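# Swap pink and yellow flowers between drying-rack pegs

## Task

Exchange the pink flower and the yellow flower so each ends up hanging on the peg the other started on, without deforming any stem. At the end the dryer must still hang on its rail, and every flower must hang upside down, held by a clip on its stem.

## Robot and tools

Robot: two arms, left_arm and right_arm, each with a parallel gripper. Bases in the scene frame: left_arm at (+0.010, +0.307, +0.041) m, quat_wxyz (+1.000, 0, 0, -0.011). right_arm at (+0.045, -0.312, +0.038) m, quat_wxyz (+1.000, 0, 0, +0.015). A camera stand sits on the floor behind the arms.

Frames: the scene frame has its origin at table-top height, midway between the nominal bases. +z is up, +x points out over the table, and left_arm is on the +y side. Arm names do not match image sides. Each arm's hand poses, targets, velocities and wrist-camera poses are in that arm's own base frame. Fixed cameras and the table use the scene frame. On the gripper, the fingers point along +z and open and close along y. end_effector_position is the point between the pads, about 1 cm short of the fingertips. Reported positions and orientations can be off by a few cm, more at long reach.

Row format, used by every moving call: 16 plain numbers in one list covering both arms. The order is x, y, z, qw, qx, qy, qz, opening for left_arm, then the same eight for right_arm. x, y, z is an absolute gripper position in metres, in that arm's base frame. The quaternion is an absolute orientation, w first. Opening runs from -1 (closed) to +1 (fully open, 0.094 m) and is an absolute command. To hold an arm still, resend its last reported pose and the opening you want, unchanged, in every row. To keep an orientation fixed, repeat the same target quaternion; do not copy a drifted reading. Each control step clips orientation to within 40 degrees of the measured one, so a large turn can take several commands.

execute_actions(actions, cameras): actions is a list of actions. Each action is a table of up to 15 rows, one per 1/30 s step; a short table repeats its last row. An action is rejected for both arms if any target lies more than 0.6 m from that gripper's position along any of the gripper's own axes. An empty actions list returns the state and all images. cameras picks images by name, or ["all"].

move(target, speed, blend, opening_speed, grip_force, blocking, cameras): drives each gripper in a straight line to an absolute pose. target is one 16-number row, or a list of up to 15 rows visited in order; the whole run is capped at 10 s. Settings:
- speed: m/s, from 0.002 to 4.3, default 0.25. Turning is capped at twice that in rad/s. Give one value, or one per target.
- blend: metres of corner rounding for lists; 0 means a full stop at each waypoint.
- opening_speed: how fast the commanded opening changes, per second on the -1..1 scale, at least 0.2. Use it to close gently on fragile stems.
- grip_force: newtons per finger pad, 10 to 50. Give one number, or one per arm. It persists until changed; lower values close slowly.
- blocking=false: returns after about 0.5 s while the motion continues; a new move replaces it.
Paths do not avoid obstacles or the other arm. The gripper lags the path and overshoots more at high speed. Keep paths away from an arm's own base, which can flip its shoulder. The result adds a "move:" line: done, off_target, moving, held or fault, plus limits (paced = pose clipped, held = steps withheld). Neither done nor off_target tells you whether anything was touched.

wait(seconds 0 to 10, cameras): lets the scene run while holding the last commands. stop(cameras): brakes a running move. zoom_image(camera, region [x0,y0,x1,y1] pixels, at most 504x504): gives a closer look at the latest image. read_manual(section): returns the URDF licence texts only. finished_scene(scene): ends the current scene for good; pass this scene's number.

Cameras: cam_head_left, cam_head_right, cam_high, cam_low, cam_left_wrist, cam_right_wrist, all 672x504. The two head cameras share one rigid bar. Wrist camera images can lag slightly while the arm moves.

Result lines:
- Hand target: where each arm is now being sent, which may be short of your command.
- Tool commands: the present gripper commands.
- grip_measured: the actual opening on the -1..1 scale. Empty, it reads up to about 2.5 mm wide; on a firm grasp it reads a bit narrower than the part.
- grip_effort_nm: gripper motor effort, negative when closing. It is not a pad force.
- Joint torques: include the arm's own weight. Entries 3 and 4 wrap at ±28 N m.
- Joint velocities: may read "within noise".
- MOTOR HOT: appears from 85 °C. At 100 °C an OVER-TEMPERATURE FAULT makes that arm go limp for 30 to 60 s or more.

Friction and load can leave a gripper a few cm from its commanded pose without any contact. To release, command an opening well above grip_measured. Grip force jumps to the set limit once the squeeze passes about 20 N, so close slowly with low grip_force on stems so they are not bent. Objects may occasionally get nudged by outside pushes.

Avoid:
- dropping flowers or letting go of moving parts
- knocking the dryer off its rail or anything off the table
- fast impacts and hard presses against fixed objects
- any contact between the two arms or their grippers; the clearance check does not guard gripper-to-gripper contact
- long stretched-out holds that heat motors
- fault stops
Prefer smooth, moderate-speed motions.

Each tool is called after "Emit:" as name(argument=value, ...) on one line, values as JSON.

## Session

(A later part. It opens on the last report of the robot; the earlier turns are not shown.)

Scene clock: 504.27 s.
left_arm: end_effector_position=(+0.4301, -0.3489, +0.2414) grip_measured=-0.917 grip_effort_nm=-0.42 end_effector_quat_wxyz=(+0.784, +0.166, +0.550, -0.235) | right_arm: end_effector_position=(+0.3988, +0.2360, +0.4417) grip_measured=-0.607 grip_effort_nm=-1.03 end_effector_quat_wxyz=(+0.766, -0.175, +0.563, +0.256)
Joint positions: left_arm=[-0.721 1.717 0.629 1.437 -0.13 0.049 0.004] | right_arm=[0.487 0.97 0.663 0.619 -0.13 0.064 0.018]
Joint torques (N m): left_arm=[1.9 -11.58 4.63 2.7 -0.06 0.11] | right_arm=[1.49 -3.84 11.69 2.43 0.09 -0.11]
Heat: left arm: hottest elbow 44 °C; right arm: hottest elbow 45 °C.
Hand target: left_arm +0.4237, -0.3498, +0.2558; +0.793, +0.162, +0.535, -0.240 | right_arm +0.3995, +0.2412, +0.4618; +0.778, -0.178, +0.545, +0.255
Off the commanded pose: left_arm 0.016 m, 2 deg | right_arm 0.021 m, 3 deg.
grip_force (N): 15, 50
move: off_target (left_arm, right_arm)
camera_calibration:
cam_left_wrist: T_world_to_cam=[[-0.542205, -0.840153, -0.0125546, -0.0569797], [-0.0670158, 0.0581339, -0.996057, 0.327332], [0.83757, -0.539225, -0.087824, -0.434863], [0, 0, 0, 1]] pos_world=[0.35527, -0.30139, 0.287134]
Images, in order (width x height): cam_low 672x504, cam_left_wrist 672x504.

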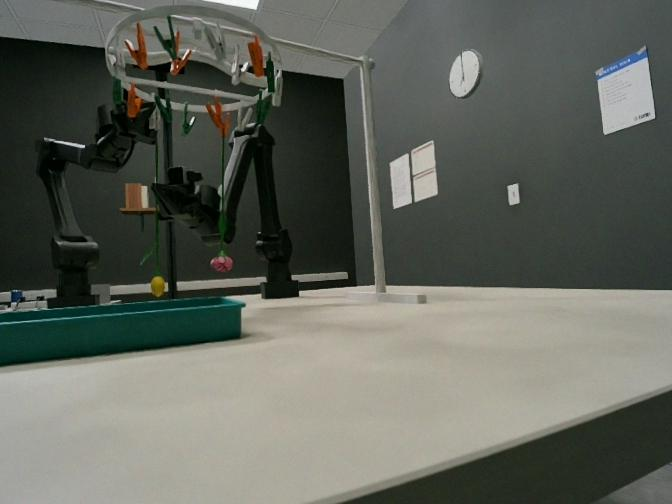

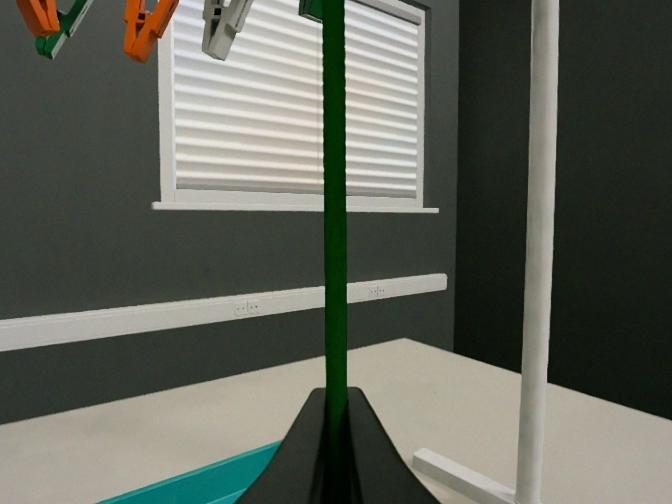

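Emit:
move(target=[0.424, -0.3515, 0.275, 0.7934, 0.162, 0.535, -0.2404, -1.0, 0.4003, 0.2418, 0.462, 0.7784, -0.1787, 0.5451, 0.2552, -0.85], speed=0.06, cameras=["cam_left_wrist", "cam_low"])

Emit:
zoom_image(camera="cam_low", region=[135, 95, 185, 150])

Emit:
zoom_image(camera="cam_left_wrist", region=[250, 0, 420, 120])

Scene clock: 517.13 s.
left_arm: end_effector_position=(+0.4265, -0.3472, +0.2633) grip_measured=-0.917 grip_effort_nm=-0.42 end_effector_quat_wxyz=(+0.789, +0.162, +0.543, -0.237) | right_arm: end_effector_position=(+0.3988, +0.2360, +0.4417) grip_measured=-0.607 grip_effort_nm=-1.03 end_effector_quat_wxyz=(+0.766, -0.175, +0.563, +0.256)
Joint positions: left_arm=[-0.724 1.658 0.629 1.399 -0.132 0.049 0.004] | right_arm=[0.487 0.97 0.663 0.619 -0.13 0.064 0.018]
Joint torques (N m): left_arm=[1.85 -11.11 5.83 1.54 -0.03 0.12] | right_arm=[1.44 -3.84 11.7 2.48 0.08 -0.12]
Heat: left arm: hottest elbow 44 °C; right arm: hottest elbow 46 °C.
Hand target: left_arm +0.4238, -0.3514, +0.2749; +0.793, +0.162, +0.535, -0.241 | right_arm +0.3995, +0.2412, +0.4618; +0.778, -0.178, +0.545, +0.255
Off the commanded pose: left_arm 0.013 m, 1 deg | right_arm 0.021 m, 3 deg.
grip_force (N): 15, 50
move: off_target (left_arm, right_arm)
camera_calibration:
cam_left_wrist: T_world_to_cam=[[-0.542504, -0.840008, -0.00875483, -0.0580627], [-0.0526885, 0.0444254, -0.997622, 0.338347], [0.838399, -0.540753, -0.0683597, -0.434939], [0, 0, 0, 1]] pos_world=[0.35098, -0.298998, 0.307302]
Images, in order (width x height): cam_low 672x504, cam_left_wrist 672x504.

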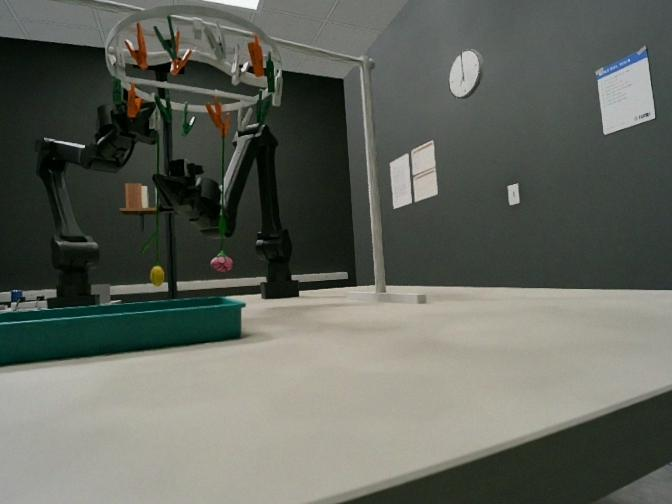

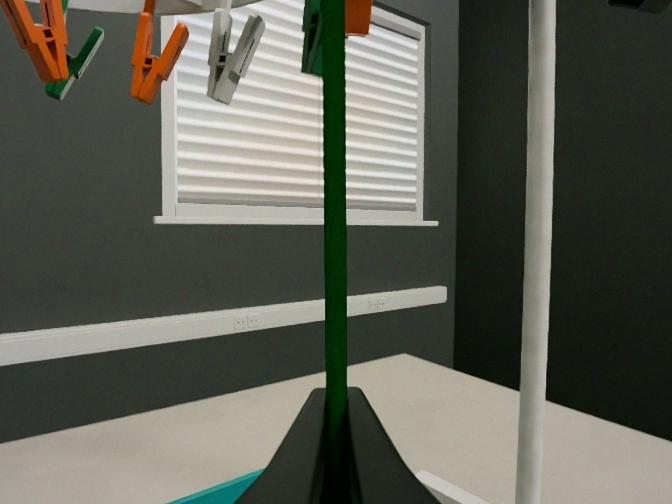

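Scaled by 9.164 from the camera's 672x504 image, which has a finer 960x720 frame.

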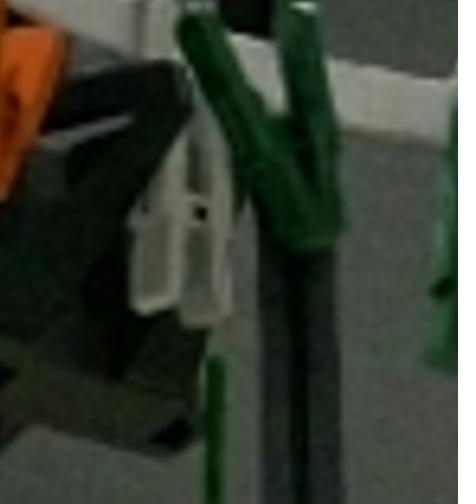

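Scaled by 2.965 from the camera's 672x504 image, which has a finer 960x720 frame.

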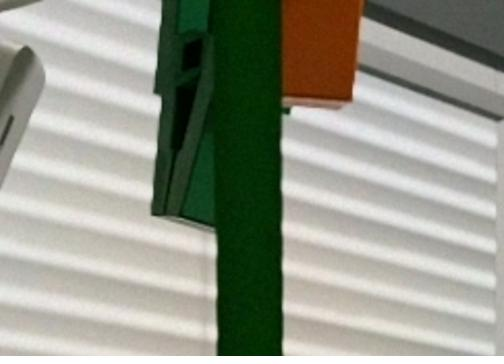

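Emit:
move(target=[0.4375, -0.3615, 0.275, 0.7934, 0.162, 0.535, -0.2404, -1.0, 0.4003, 0.2418, 0.462, 0.7784, -0.1787, 0.5451, 0.2552, -0.85], speed=0.05, cameras=["cam_left_wrist", "cam_low"])

Emit:
zoom_image(camera="cam_low", region=[135, 95, 185, 150])

Scene clock: 537.23 s.
left_arm: end_effector_position=(+0.4304, -0.3507, +0.2668) grip_measured=-0.917 grip_effort_nm=-0.42 end_effector_quat_wxyz=(+0.789, +0.162, +0.543, -0.238) | right_arm: end_effector_position=(+0.3988, +0.2360, +0.4417) grip_measured=-0.607 grip_effort_nm=-1.03 end_effector_quat_wxyz=(+0.766, -0.175, +0.563, +0.256)
Joint positions: left_arm=[-0.724 1.658 0.645 1.383 -0.132 0.049 0.004] | right_arm=[0.487 0.97 0.663 0.619 -0.13 0.064 0.018]
Joint torques (N m): left_arm=[2.08 -9 7.99 1.55 0.09 0.11] | right_arm=[1.32 -3.72 11.66 2.44 0.08 -0.11]
Heat: left arm: hottest elbow 45 °C; right arm: hottest elbow 46 °C.
Hand target: left_arm +0.4369, -0.3611, +0.2749; +0.793, +0.162, +0.535, -0.241 | right_arm +0.3995, +0.2412, +0.4618; +0.778, -0.178, +0.545, +0.255
Off the commanded pose: left_arm 0.015 m, 1 deg | right_arm 0.021 m, 3 deg.
grip_force (N): 15, 50
move: off_target (left_arm, right_arm)
camera_calibration:
cam_left_wrist: T_world_to_cam=[[-0.542495, -0.840015, -0.00866117, -0.0588076], [-0.0521542, 0.0439687, -0.997671, 0.341782], [0.838439, -0.540779, -0.0676631, -0.440053], [0, 0, 0, 1]] pos_world=[0.35488, -0.302399, 0.310701]
Images, in order (width x height): cam_low 672x504, cam_left_wrist 672x504.

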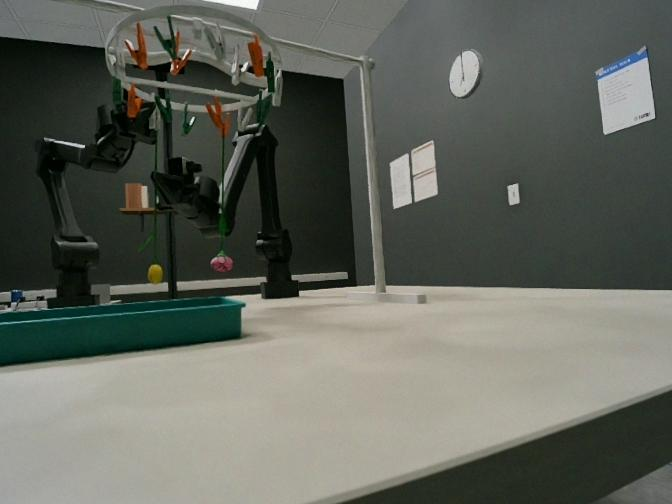

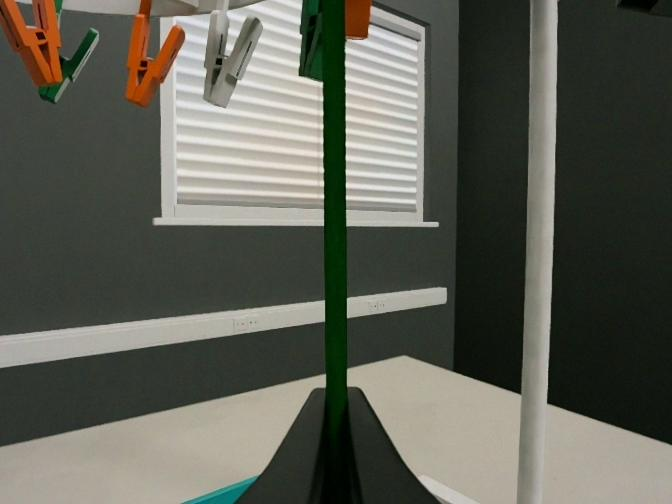

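Scaled by 9.164 from the camera's 672x504 image, which has a finer 960x720 frame.

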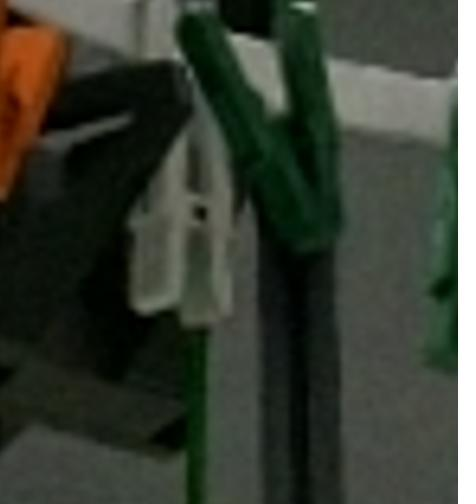

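Emit:
move(target=[0.4410, -0.3660, 0.271, 0.7934, 0.162, 0.535, -0.2404, -1.0, 0.4003, 0.2418, 0.462, 0.7784, -0.1787, 0.5451, 0.2552, -0.85], speed=0.05, cameras=["cam_left_wrist", "cam_low"])

Emit:
zoom_image(camera="cam_low", region=[135, 95, 185, 150])

Scene clock: 544.30 s.
left_arm: end_effector_position=(+0.4347, -0.3544, +0.2621) grip_measured=-0.917 grip_effort_nm=-0.42 end_effector_quat_wxyz=(+0.788, +0.163, +0.545, -0.237) | right_arm: end_effector_position=(+0.3988, +0.2360, +0.4417) grip_measured=-0.607 grip_effort_nm=-1.03 end_effector_quat_wxyz=(+0.766, -0.175, +0.563, +0.256)
Joint positions: left_arm=[-0.724 1.677 0.658 1.383 -0.132 0.049 0.004] | right_arm=[0.487 0.97 0.663 0.619 -0.13 0.064 0.018]
Joint torques (N m): left_arm=[1.9 -9 7.98 1.81 0 0.12] | right_arm=[1.14 -3.84 11.66 2.51 0.08 -0.13]
Heat: left arm: hottest elbow 45 °C; right arm: hottest elbow 47 °C.
Hand target: left_arm +0.4403, -0.3656, +0.2711; +0.793, +0.162, +0.535, -0.241 | right_arm +0.3995, +0.2412, +0.4618; +0.778, -0.178, +0.545, +0.255
Off the commanded pose: left_arm 0.016 m, 1 deg | right_arm 0.021 m, 3 deg.
grip_force (N): 15, 50
move: off_target (left_arm, right_arm)
camera_calibration:
cam_left_wrist: T_world_to_cam=[[-0.54251, -0.839994, -0.00961304, -0.059512], [-0.0566758, 0.0480166, -0.997237, 0.340838], [0.838135, -0.540466, -0.0736568, -0.444136], [0, 0, 0, 1]] pos_world=[0.359277, -0.306396, 0.306611]
Images, in order (width x height): cam_low 672x504, cam_left_wrist 672x504.

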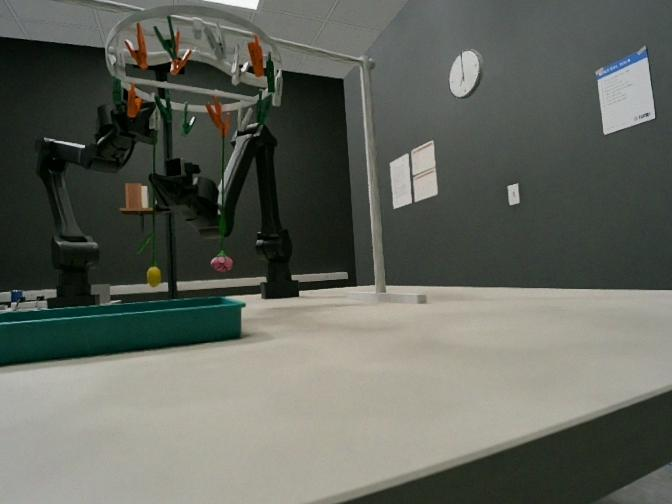

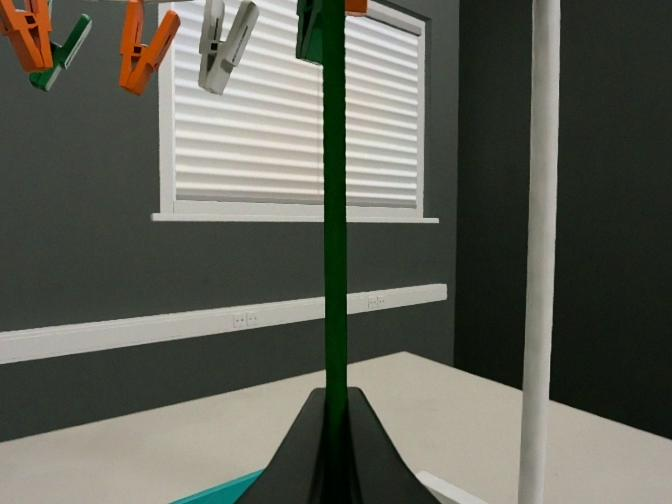

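Scaled by 9.164 from the camera's 672x504 image, which has a finer 960x720 frame.

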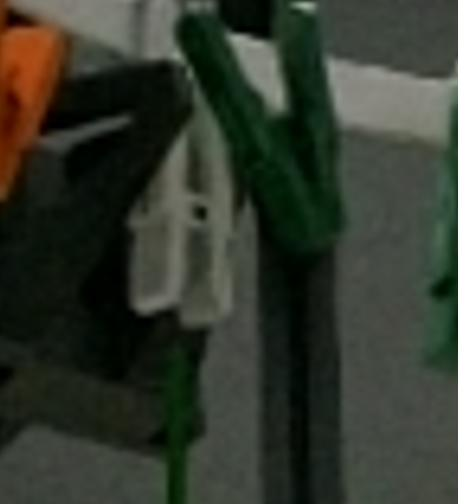

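Emit:
move(target=[0.4428, -0.3675, 0.283, 0.7934, 0.162, 0.535, -0.2404, -1.0, 0.4003, 0.2418, 0.462, 0.7784, -0.1787, 0.5451, 0.2552, -0.85], speed=0.04, cameras=["cam_left_wrist", "cam_low"])

Emit:
zoom_image(camera="cam_low", region=[135, 95, 185, 150])

Emit:
zoom_image(camera="cam_left_wrist", region=[250, 0, 420, 120])

Scene clock: 549.67 s.
left_arm: end_effector_position=(+0.4387, -0.3580, +0.2593) grip_measured=-0.917 grip_effort_nm=-0.42 end_effector_quat_wxyz=(+0.782, +0.167, +0.553, -0.234) | right_arm: end_effector_position=(+0.3988, +0.2360, +0.4417) grip_measured=-0.607 grip_effort_nm=-1.03 end_effector_quat_wxyz=(+0.766, -0.175, +0.563, +0.256)
Joint positions: left_arm=[-0.724 1.677 0.669 1.35 -0.132 0.049 0.004] | right_arm=[0.487 0.97 0.663 0.619 -0.13 0.064 0.018]
Joint torques (N m): left_arm=[1.96 -11.4 8.12 1.51 0.01 0.11] | right_arm=[1.14 -3.66 11.63 2.51 0.08 -0.13]
Heat: left arm: hottest elbow 45 °C; right arm: hottest elbow 47 °C.
Hand target: left_arm +0.4418, -0.3667, +0.2832; +0.794, +0.162, +0.535, -0.241 | right_arm +0.3995, +0.2412, +0.4618; +0.778, -0.178, +0.545, +0.255
Off the commanded pose: left_arm 0.026 m, 3 deg | right_arm 0.021 m, 3 deg.
grip_force (N): 15, 50
move: off_target (left_arm, right_arm)
camera_calibration:
cam_left_wrist: T_world_to_cam=[[-0.542736, -0.839805, -0.0128384, -0.0592605], [-0.0728731, 0.0623122, -0.995393, 0.35023], [0.836736, -0.5393, -0.0950183, -0.443159], [0, 0, 0, 1]] pos_world=[0.364166, -0.310586, 0.305747]
Images, in order (width x height): cam_low 672x504, cam_left_wrist 672x504.

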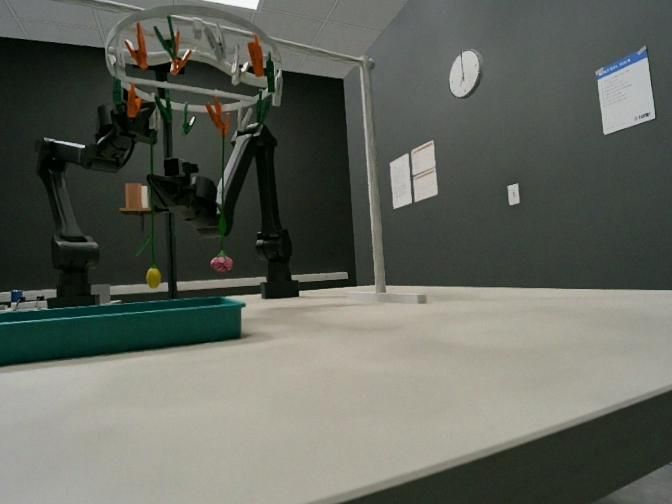

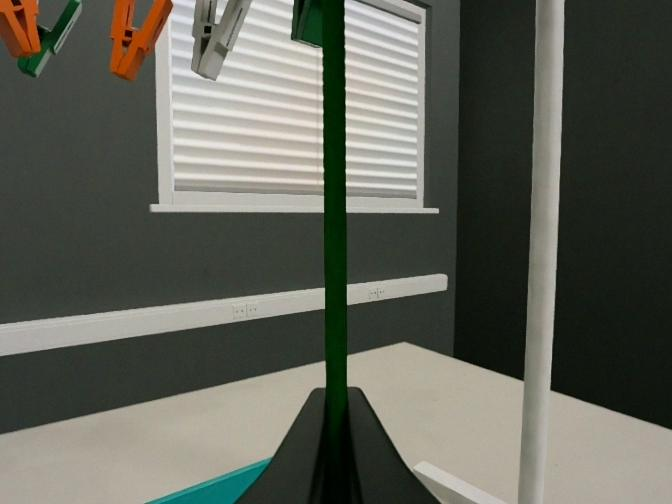

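Scaled by 9.164 from the camera's 672x504 image, which has a finer 960x720 frame.

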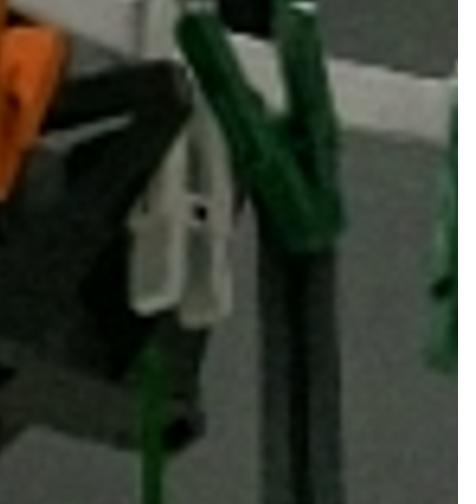

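Scaled by 2.965 from the camera's 672x504 image, which has a finer 960x720 frame.

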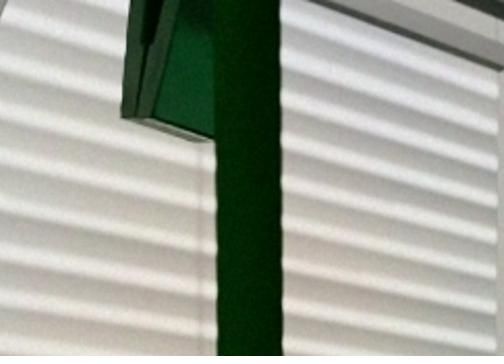

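Emit:
move(target=[0.4375, -0.3630, 0.288, 0.7934, 0.162, 0.535, -0.2404, -1.0, 0.4003, 0.2418, 0.462, 0.7784, -0.1787, 0.5451, 0.2552, -0.85], speed=0.05, cameras=["cam_left_wrist", "cam_low"])

Emit:
zoom_image(camera="cam_low", region=[135, 95, 185, 150])

Scene clock: 556.67 s.
left_arm: end_effector_position=(+0.4372, -0.3566, +0.2690) grip_measured=-0.917 grip_effort_nm=-0.42 end_effector_quat_wxyz=(+0.785, +0.165, +0.549, -0.236) | right_arm: end_effector_position=(+0.3988, +0.2360, +0.4417) grip_measured=-0.607 grip_effort_nm=-1.03 end_effector_quat_wxyz=(+0.766, -0.175, +0.563, +0.256)
Joint positions: left_arm=[-0.724 1.655 0.669 1.34 -0.132 0.049 0.004] | right_arm=[0.487 0.97 0.663 0.619 -0.13 0.064 0.018]
Joint torques (N m): left_arm=[1.9 -11.52 7.2 1.48 0 0.11] | right_arm=[1.26 -3.78 11.71 2.51 0.09 -0.12]
Heat: left arm: hottest elbow 46 °C; right arm: hottest elbow 47 °C.
Hand target: left_arm +0.4370, -0.3626, +0.2881; +0.794, +0.162, +0.535, -0.241 | right_arm +0.3995, +0.2412, +0.4618; +0.778, -0.178, +0.545, +0.255
Off the commanded pose: left_arm 0.020 m, 2 deg | right_arm 0.021 m, 3 deg.
grip_force (N): 15, 50
move: off_target (left_arm, right_arm)
camera_calibration:
cam_left_wrist: T_world_to_cam=[[-0.542616, -0.839908, -0.0110593, -0.0594437], [-0.0641093, 0.0545379, -0.996452, 0.353277], [0.837531, -0.539982, -0.083439, -0.443899], [0, 0, 0, 1]] pos_world=[0.362172, -0.308891, 0.314328]
Images, in order (width x height): cam_low 672x504, cam_left_wrist 672x504.

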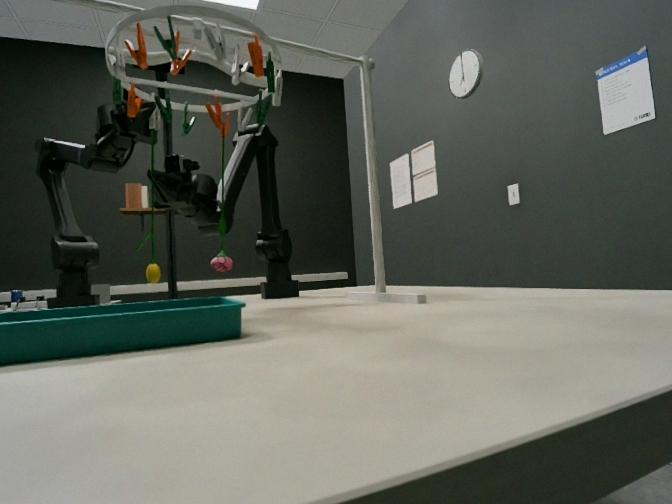

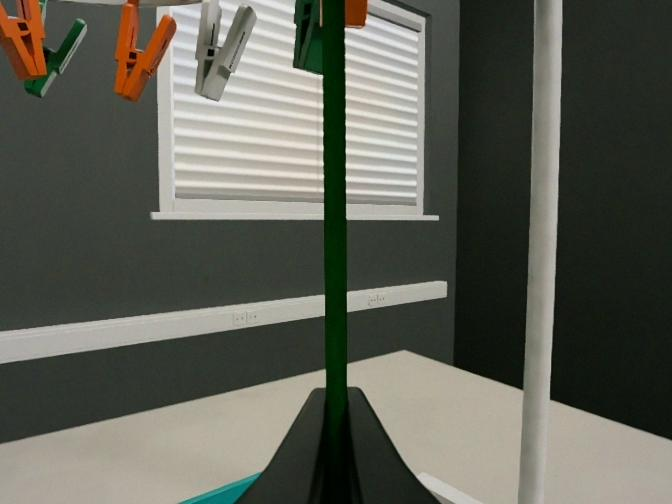

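Scaled by 9.164 from the camera's 672x504 image, which has a finer 960x720 frame.

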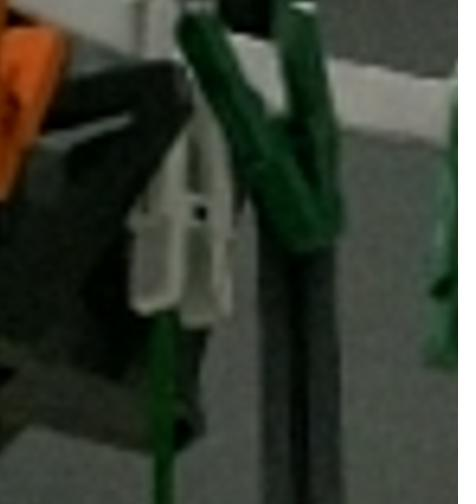

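Emit:
move(target=[0.4238, -0.3508, 0.2758, 0.7934, 0.162, 0.535, -0.2404, -1.0, 0.4003, 0.2418, 0.462, 0.7784, -0.1787, 0.5451, 0.2552, -0.85], speed=0.05, cameras=["cam_low"])

Emit:
zoom_image(camera="cam_low", region=[135, 95, 185, 150])

Scene clock: 568.50 s.
left_arm: end_effector_position=(+0.4299, -0.3502, +0.2615) grip_measured=-0.917 grip_effort_nm=-0.42 end_effector_quat_wxyz=(+0.784, +0.165, +0.550, -0.235) | right_arm: end_effector_position=(+0.3988, +0.2360, +0.4417) grip_measured=-0.607 grip_effort_nm=-1.03 end_effector_quat_wxyz=(+0.766, -0.175, +0.563, +0.256)
Joint positions: left_arm=[-0.724 1.655 0.638 1.367 -0.132 0.049 0.004] | right_arm=[0.487 0.97 0.663 0.619 -0.13 0.064 0.018]
Joint torques (N m): left_arm=[1.96 -11.22 5.23 2.77 0 0.11] | right_arm=[1.2 -3.78 11.64 2.52 0.08 -0.13]
Heat: left arm: hottest elbow 46 °C; right arm: hottest elbow 48 °C.
Hand target: left_arm +0.4238, -0.3508, +0.2756; +0.793, +0.162, +0.535, -0.241 | right_arm +0.3995, +0.2412, +0.4618; +0.778, -0.178, +0.545, +0.255
Off the commanded pose: left_arm 0.016 m, 2 deg | right_arm 0.021 m, 3 deg.
grip_force (N): 15, 50
move: off_target (left_arm, right_arm)
Images, in order (width x height): cam_low 672x504.

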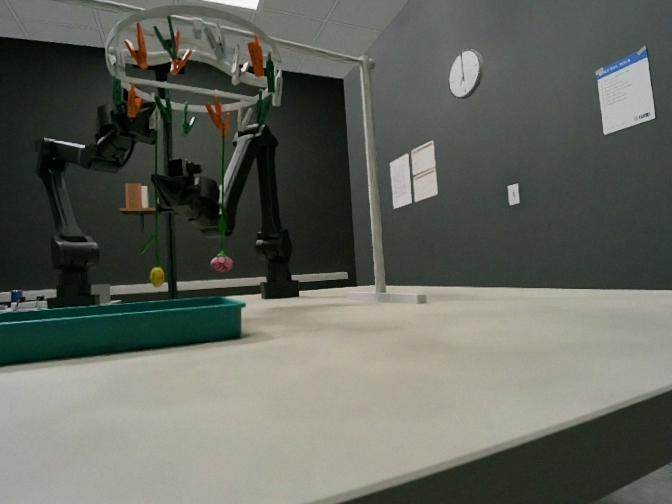

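Scaled by 9.164 from the camera's 672x504 image, which has a finer 960x720 frame.

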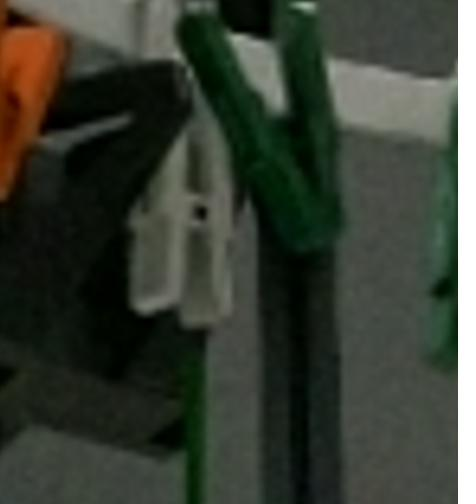

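Emit:
move(target=[0.4350, -0.3609, 0.2850, 0.7934, 0.162, 0.535, -0.2404, -1.0, 0.4003, 0.2418, 0.462, 0.7784, -0.1787, 0.5451, 0.2552, -0.85], speed=0.05, cameras=["cam_low"])

Emit:
zoom_image(camera="cam_low", region=[135, 95, 185, 150])

Scene clock: 577.70 s.
left_arm: end_effector_position=(+0.4314, -0.3515, +0.2597) grip_measured=-0.917 grip_effort_nm=-0.42 end_effector_quat_wxyz=(+0.781, +0.167, +0.554, -0.234) | right_arm: end_effector_position=(+0.3988, +0.2360, +0.4417) grip_measured=-0.607 grip_effort_nm=-1.03 end_effector_quat_wxyz=(+0.766, -0.175, +0.563, +0.256)
Joint positions: left_arm=[-0.724 1.655 0.641 1.353 -0.132 0.049 0.004] | right_arm=[0.487 0.97 0.663 0.619 -0.13 0.064 0.018]
Joint torques (N m): left_arm=[1.85 -11.28 8.05 1.54 -0.02 0.11] | right_arm=[1.26 -3.66 11.73 2.43 0.09 -0.12]
Heat: left arm: hottest elbow 45 °C; right arm: hottest elbow 48 °C.
Hand target: left_arm +0.4339, -0.3600, +0.2851; +0.793, +0.162, +0.535, -0.241 | right_arm +0.3995, +0.2412, +0.4618; +0.778, -0.178, +0.545, +0.255
Off the commanded pose: left_arm 0.027 m, 3 deg | right_arm 0.021 m, 3 deg.
grip_force (N): 15, 50
move: off_target (left_arm, right_arm)
Images, in order (width x height): cam_low 672x504.

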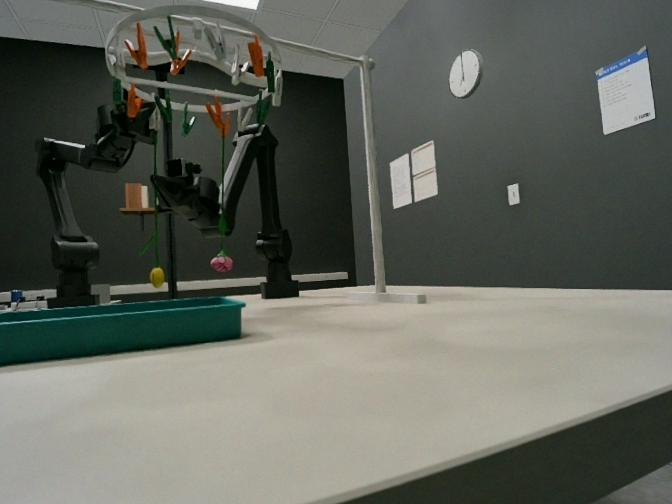

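Scaled by 9.164 from the camera's 672x504 image, which has a finer 960x720 frame.

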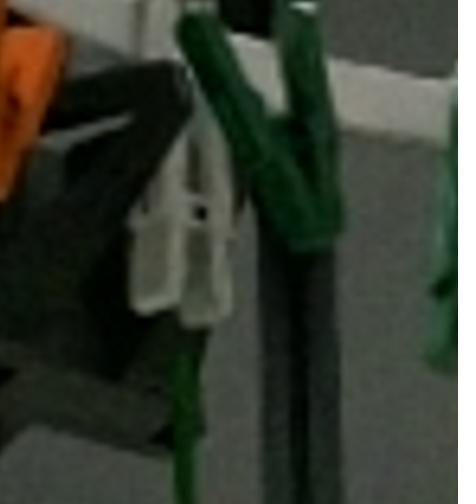

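Emit:
move(target=[0.4347, -0.3607, 0.2975, 0.7934, 0.162, 0.535, -0.2404, -1.0, 0.4003, 0.2418, 0.462, 0.7784, -0.1787, 0.5451, 0.2552, -0.85], speed=0.04, cameras=["cam_low", "cam_left_wrist"])

Emit:
zoom_image(camera="cam_low", region=[135, 95, 185, 150])

Emit:
zoom_image(camera="cam_left_wrist", region=[250, 0, 420, 120])

Scene clock: 583.83 s.
left_arm: end_effector_position=(+0.4313, -0.3514, +0.2713) grip_measured=-0.917 grip_effort_nm=-0.42 end_effector_quat_wxyz=(+0.781, +0.167, +0.555, -0.234) | right_arm: end_effector_position=(+0.3988, +0.2360, +0.4417) grip_measured=-0.607 grip_effort_nm=-1.03 end_effector_quat_wxyz=(+0.766, -0.175, +0.563, +0.256)
Joint positions: left_arm=[-0.724 1.62 0.647 1.311 -0.132 0.049 0.004] | right_arm=[0.487 0.97 0.663 0.619 -0.13 0.064 0.018]
Joint torques (N m): left_arm=[1.85 -11.05 8.42 1.54 -0.02 0.11] | right_arm=[1.26 -3.66 11.73 2.44 0.09 -0.13]
Heat: left arm: hottest elbow 45 °C; right arm: hottest elbow 48 °C.
Hand target: left_arm +0.4336, -0.3598, +0.2975; +0.793, +0.162, +0.535, -0.241 | right_arm +0.3995, +0.2412, +0.4618; +0.778, -0.178, +0.545, +0.255
Off the commanded pose: left_arm 0.028 m, 3 deg | right_arm 0.021 m, 3 deg.
grip_force (N): 15, 50
move: off_target (left_arm, right_arm)
camera_calibration:
cam_left_wrist: T_world_to_cam=[[-0.542703, -0.839817, -0.0134636, -0.0575059], [-0.0760599, 0.0651022, -0.994976, 0.363402], [0.836474, -0.538952, -0.0992076, -0.430895], [0, 0, 0, 1]] pos_world=[0.356864, -0.304185, 0.318054]
Images, in order (width x height): cam_low 672x504, cam_left_wrist 672x504.

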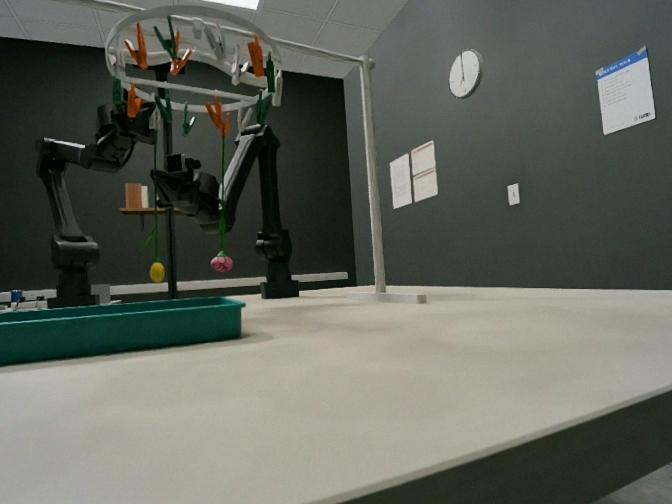

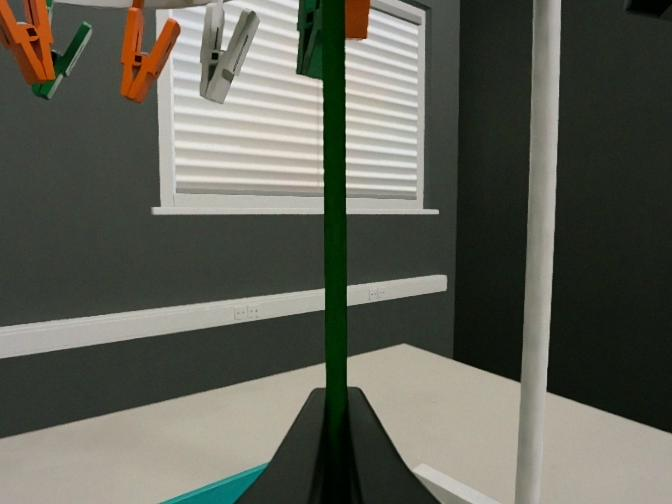

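Scaled by 9.164 from the camera's 672x504 image, which has a finer 960x720 frame.

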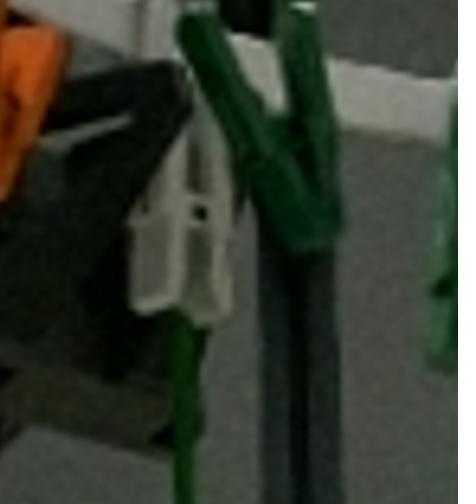

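Scaled by 2.965 from the camera's 672x504 image, which has a finer 960x720 frame.

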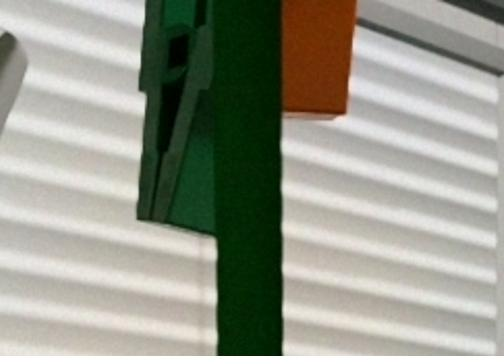

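Emit:
move(target=[0.4353, -0.3613, 0.3105, 0.7934, 0.162, 0.535, -0.2404, -1.0, 0.4003, 0.2418, 0.462, 0.7784, -0.1787, 0.5451, 0.2552, -0.85], speed=0.04, cameras=["cam_low", "cam_left_wrist", "cam_right_wrist"])

Emit:
zoom_image(camera="cam_low", region=[135, 95, 185, 150])

Emit:
zoom_image(camera="cam_left_wrist", region=[250, 0, 420, 120])

Scene clock: 588.60 s.
left_arm: end_effector_position=(+0.4318, -0.3518, +0.2827) grip_measured=-0.917 grip_effort_nm=-0.42 end_effector_quat_wxyz=(+0.780, +0.168, +0.555, -0.234) | right_arm: end_effector_position=(+0.3988, +0.2359, +0.4417) grip_measured=-0.608 grip_effort_nm=-1.03 end_effector_quat_wxyz=(+0.766, -0.175, +0.563, +0.256)
Joint positions: left_arm=[-0.724 1.587 0.655 1.268 -0.132 0.049 0.004] | right_arm=[0.487 0.97 0.663 0.619 -0.129 0.063 0.018]
Joint torques (N m): left_arm=[1.9 -10.93 8.84 1.52 -0.02 0.11] | right_arm=[1.26 -3.66 11.69 2.44 0.07 -0.12]
Heat: left arm: hottest elbow 46 °C; right arm: hottest elbow 48 °C.
Hand target: left_arm +0.4341, -0.3603, +0.3104; +0.793, +0.162, +0.535, -0.241 | right_arm +0.3995, +0.2412, +0.4618; +0.778, -0.178, +0.545, +0.255
Off the commanded pose: left_arm 0.030 m, 3 deg | right_arm 0.021 m, 3 deg.
grip_force (N): 15, 50
move: off_target (left_arm, right_arm)
camera_calibration:
cam_left_wrist: T_world_to_cam=[[-0.542712, -0.839807, -0.0137079, -0.0573274], [-0.0771862, 0.0661186, -0.994822, 0.375672], [0.836365, -0.538844, -0.100705, -0.429811], [0, 0, 0, 1]] pos_world=[0.357364, -0.304584, 0.329657]
cam_right_wrist: T_world_to_cam=[[0.590651, -0.806863, -0.0102255, -0.041776], [-0.101375, -0.0616264, -0.992938, 0.533882], [0.800534, 0.587516, -0.118196, -0.31683], [0, 0, 0, 1]] pos_world=[0.33243, 0.185336, 0.492236]
Images, in order (width x height): cam_low 672x504, cam_left_wrist 672x504, cam_right_wrist 672x504.

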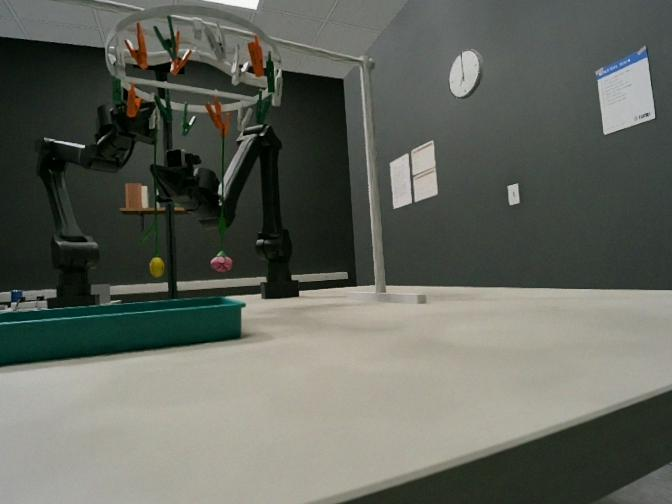

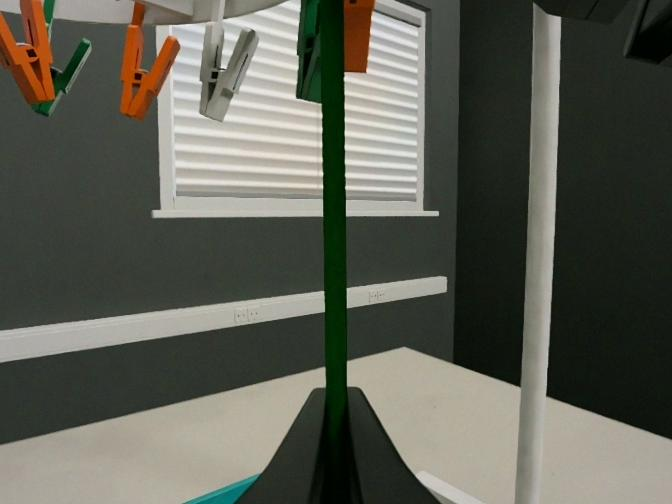

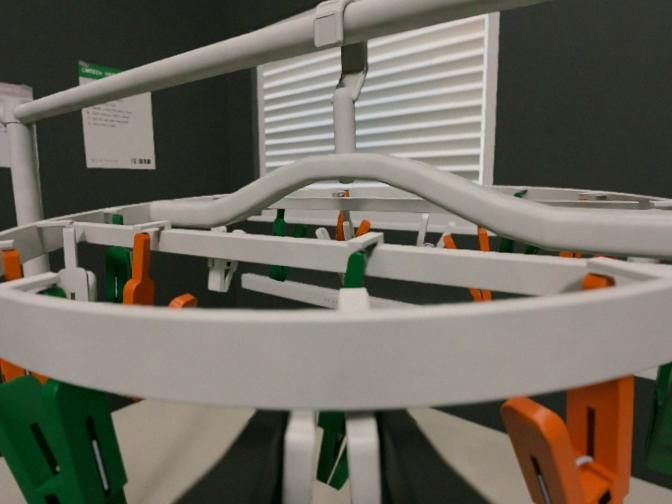

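Scaled by 9.164 from the camera's 672x504 image, which has a finer 960x720 frame.

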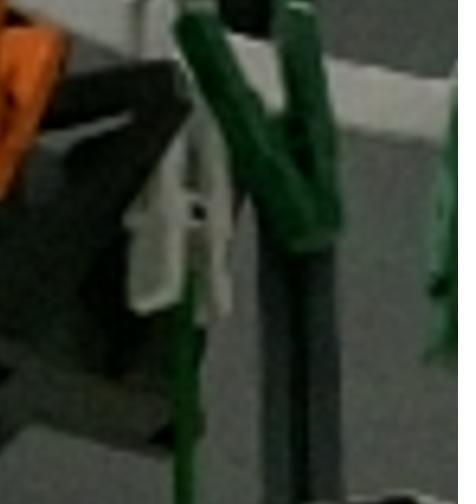

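Scaled by 2.965 from the camera's 672x504 image, which has a finer 960x720 frame.

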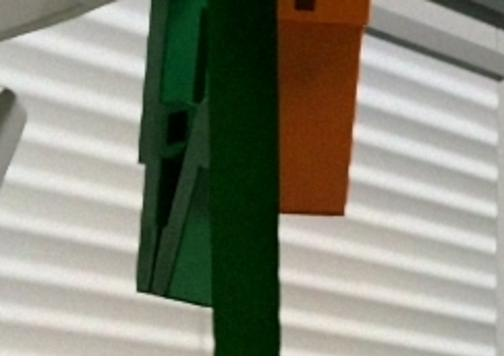

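Emit:
move(target=[0.4353, -0.3613, 0.3155, 0.7934, 0.162, 0.535, -0.2404, -1.0, 0.4003, 0.2418, 0.462, 0.7784, -0.1787, 0.5451, 0.2552, -0.85], speed=0.04, cameras=["cam_low", "cam_left_wrist"])

Emit:
zoom_image(camera="cam_low", region=[135, 95, 185, 150])

Emit:
zoom_image(camera="cam_left_wrist", region=[250, 0, 420, 120])

Scene clock: 600.50 s.
left_arm: end_effector_position=(+0.4315, -0.3516, +0.2848) grip_measured=-0.917 grip_effort_nm=-0.42 end_effector_quat_wxyz=(+0.779, +0.169, +0.557, -0.233) | right_arm: end_effector_position=(+0.3988, +0.2359, +0.4417) grip_measured=-0.608 grip_effort_nm=-1.03 end_effector_quat_wxyz=(+0.766, -0.175, +0.563, +0.256)
Joint positions: left_arm=[-0.724 1.575 0.655 1.251 -0.132 0.049 0.004] | right_arm=[0.487 0.97 0.663 0.619 -0.129 0.063 0.018]
Joint torques (N m): left_arm=[1.9 -10.99 9.17 1.54 -0.02 0.11] | right_arm=[1.32 -3.84 11.7 2.5 0.06 -0.11]
Heat: left arm: hottest elbow 46 °C; right arm: hottest elbow 48 °C.
Hand target: left_arm +0.4339, -0.3602, +0.3153; +0.793, +0.162, +0.535, -0.241 | right_arm +0.3995, +0.2413, +0.4618; +0.778, -0.178, +0.545, +0.255
Off the commanded pose: left_arm 0.032 m, 3 deg | right_arm 0.021 m, 3 deg.
grip_force (N): 15, 50
move: off_target (left_arm, right_arm)
camera_calibration:
cam_left_wrist: T_world_to_cam=[[-0.54281, -0.839729, -0.0145639, -0.057002], [-0.0814136, 0.0698701, -0.994228, 0.380715], [0.8359, -0.538492, -0.106292, -0.427332], [0, 0, 0, 1]] pos_world=[0.357261, -0.304582, 0.332266]
Images, in order (width x height): cam_low 672x504, cam_left_wrist 672x504.

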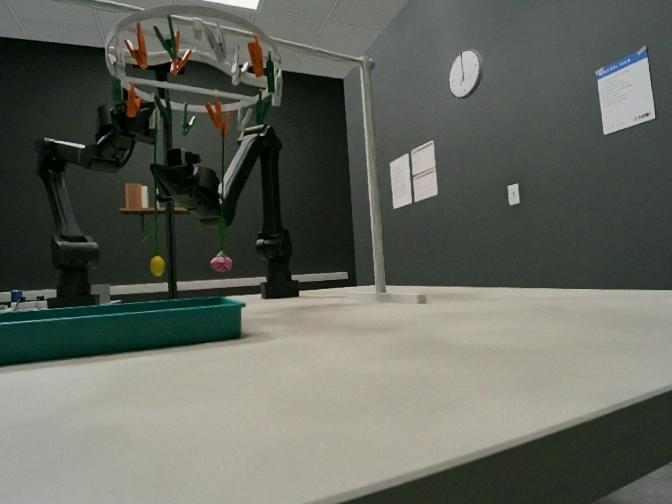

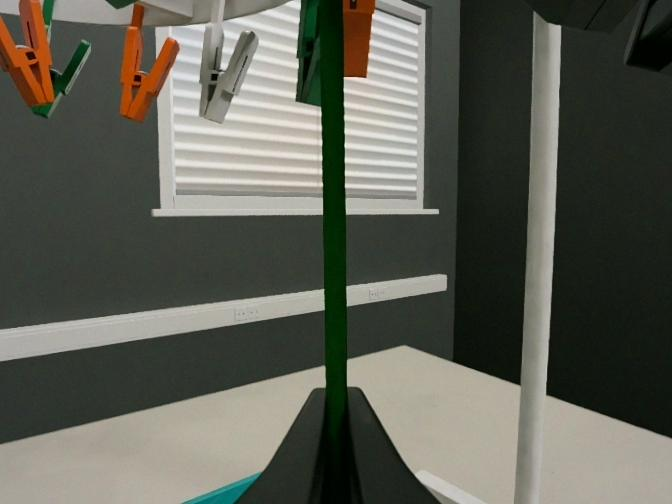

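Scaled by 9.164 from the camera's 672x504 image, which has a finer 960x720 frame.

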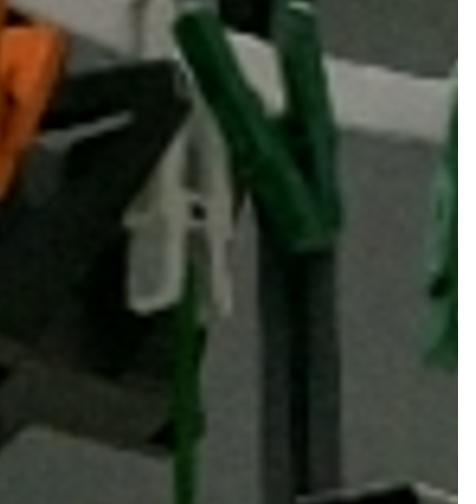

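Scaled by 2.965 from the camera's 672x504 image, which has a finer 960x720 frame.

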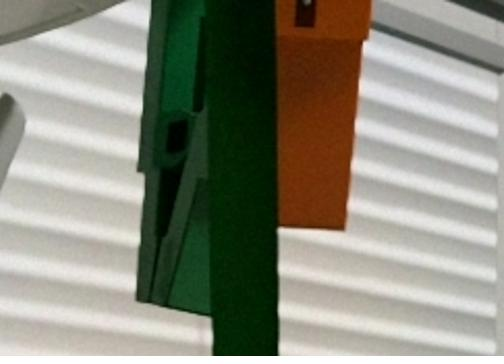

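Emit:
move(target=[[0.4353, -0.3613, 0.3155, 0.7934, 0.162, 0.535, -0.2404, -1.0, 0.4003, 0.2418, 0.462, 0.7784, -0.1787, 0.5451, 0.2552, 0.28], [0.4353, -0.3613, 0.3155, 0.7934, 0.162, 0.535, -0.2404, -1.0, 0.348, 0.203, 0.435, 0.7784, -0.1787, 0.5451, 0.2552, 0.28]], speed=0.08, opening_speed=0.7, cameras=["cam_low", "cam_left_wrist", "cam_right_wrist"])

Emit:
zoom_image(camera="cam_low", region=[135, 95, 185, 150])

Emit:
zoom_image(camera="cam_right_wrist", region=[230, 220, 470, 440])

Scene clock: 609.83 s.
left_arm: end_effector_position=(+0.4318, -0.3519, +0.2907) grip_measured=-0.917 grip_effort_nm=-0.42 end_effector_quat_wxyz=(+0.782, +0.167, +0.553, -0.234) | right_arm: end_effector_position=(+0.3469, +0.2068, +0.4443) grip_measured=+0.279 grip_effort_nm=0.08 end_effector_quat_wxyz=(+0.782, -0.179, +0.537, +0.260)
Joint positions: left_arm=[-0.724 1.57 0.661 1.251 -0.132 0.049 0.004] | right_arm=[0.469 0.789 0.545 0.617 -0.162 0.062 0.06]
Joint torques (N m): left_arm=[1.9 -10.46 8.91 1.47 -0.01 0.11] | right_arm=[-0.21 -2.08 8.06 1.37 -0.02 0.02]
Heat: left arm: hottest elbow 47 °C; right arm: hottest elbow 49 °C.
Hand target: left_arm +0.4342, -0.3605, +0.3156; +0.794, +0.162, +0.535, -0.241 | right_arm +0.3480, +0.2031, +0.4351; +0.778, -0.179, +0.545, +0.255
Off the commanded pose: left_arm 0.027 m, 3 deg | right_arm 0.010 m, 1 deg.
grip_force (N): 15, 50
move: off_target (left_arm)
camera_calibration:
cam_left_wrist: T_world_to_cam=[[-0.542683, -0.83984, -0.012784, -0.0575274], [-0.0726506, 0.0620972, -0.995422, 0.380467], [0.83679, -0.53927, -0.094714, -0.431225], [0, 0, 0, 1]] pos_world=[0.357266, -0.304487, 0.337147]
cam_right_wrist: T_world_to_cam=[[0.601067, -0.799118, 0.011347, -0.049347], [-0.0417504, -0.0455753, -0.998088, 0.507626], [0.798108, 0.599444, -0.0607573, -0.285008], [0, 0, 0, 1]] pos_world=[0.278322, 0.154548, 0.489899]
Images, in order (width x height): cam_low 672x504, cam_left_wrist 672x504, cam_right_wrist 672x504.

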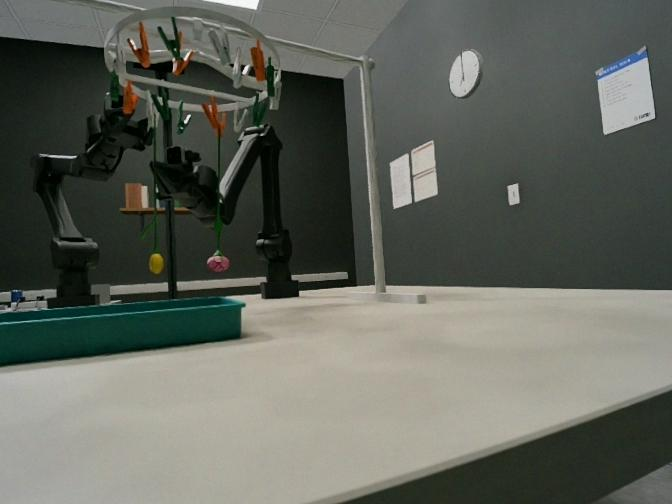

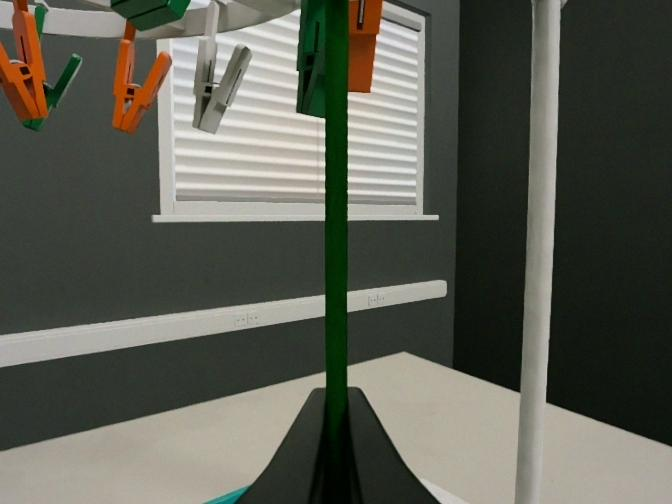

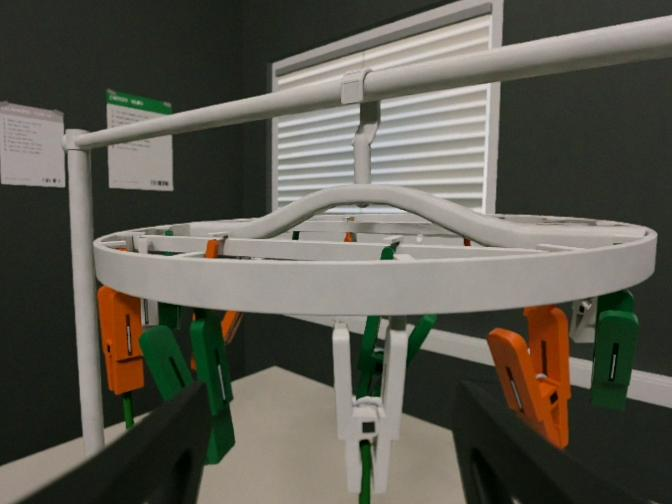

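Scaled by 9.164 from the camera's 672x504 image, which has a finer 960x720 frame.

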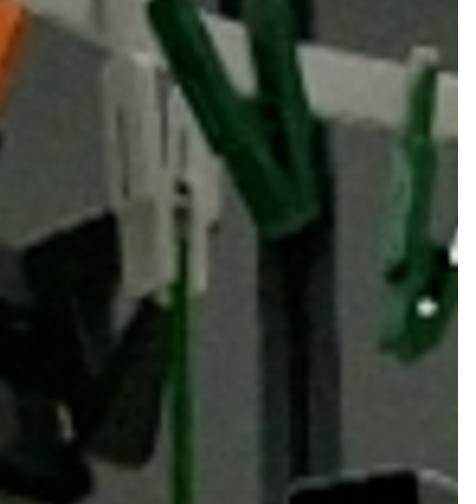

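Scaled by 2.100 from the camera's 672x504 image, which has a finer 960x720 frame.

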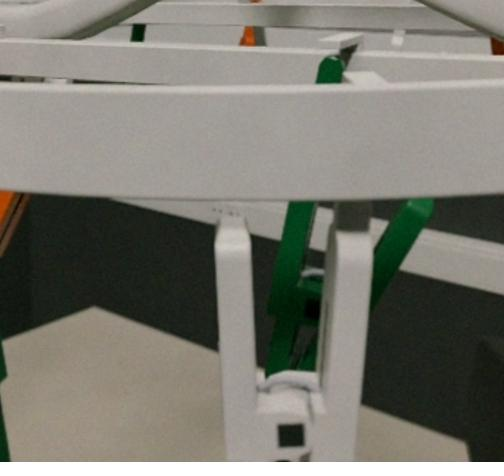

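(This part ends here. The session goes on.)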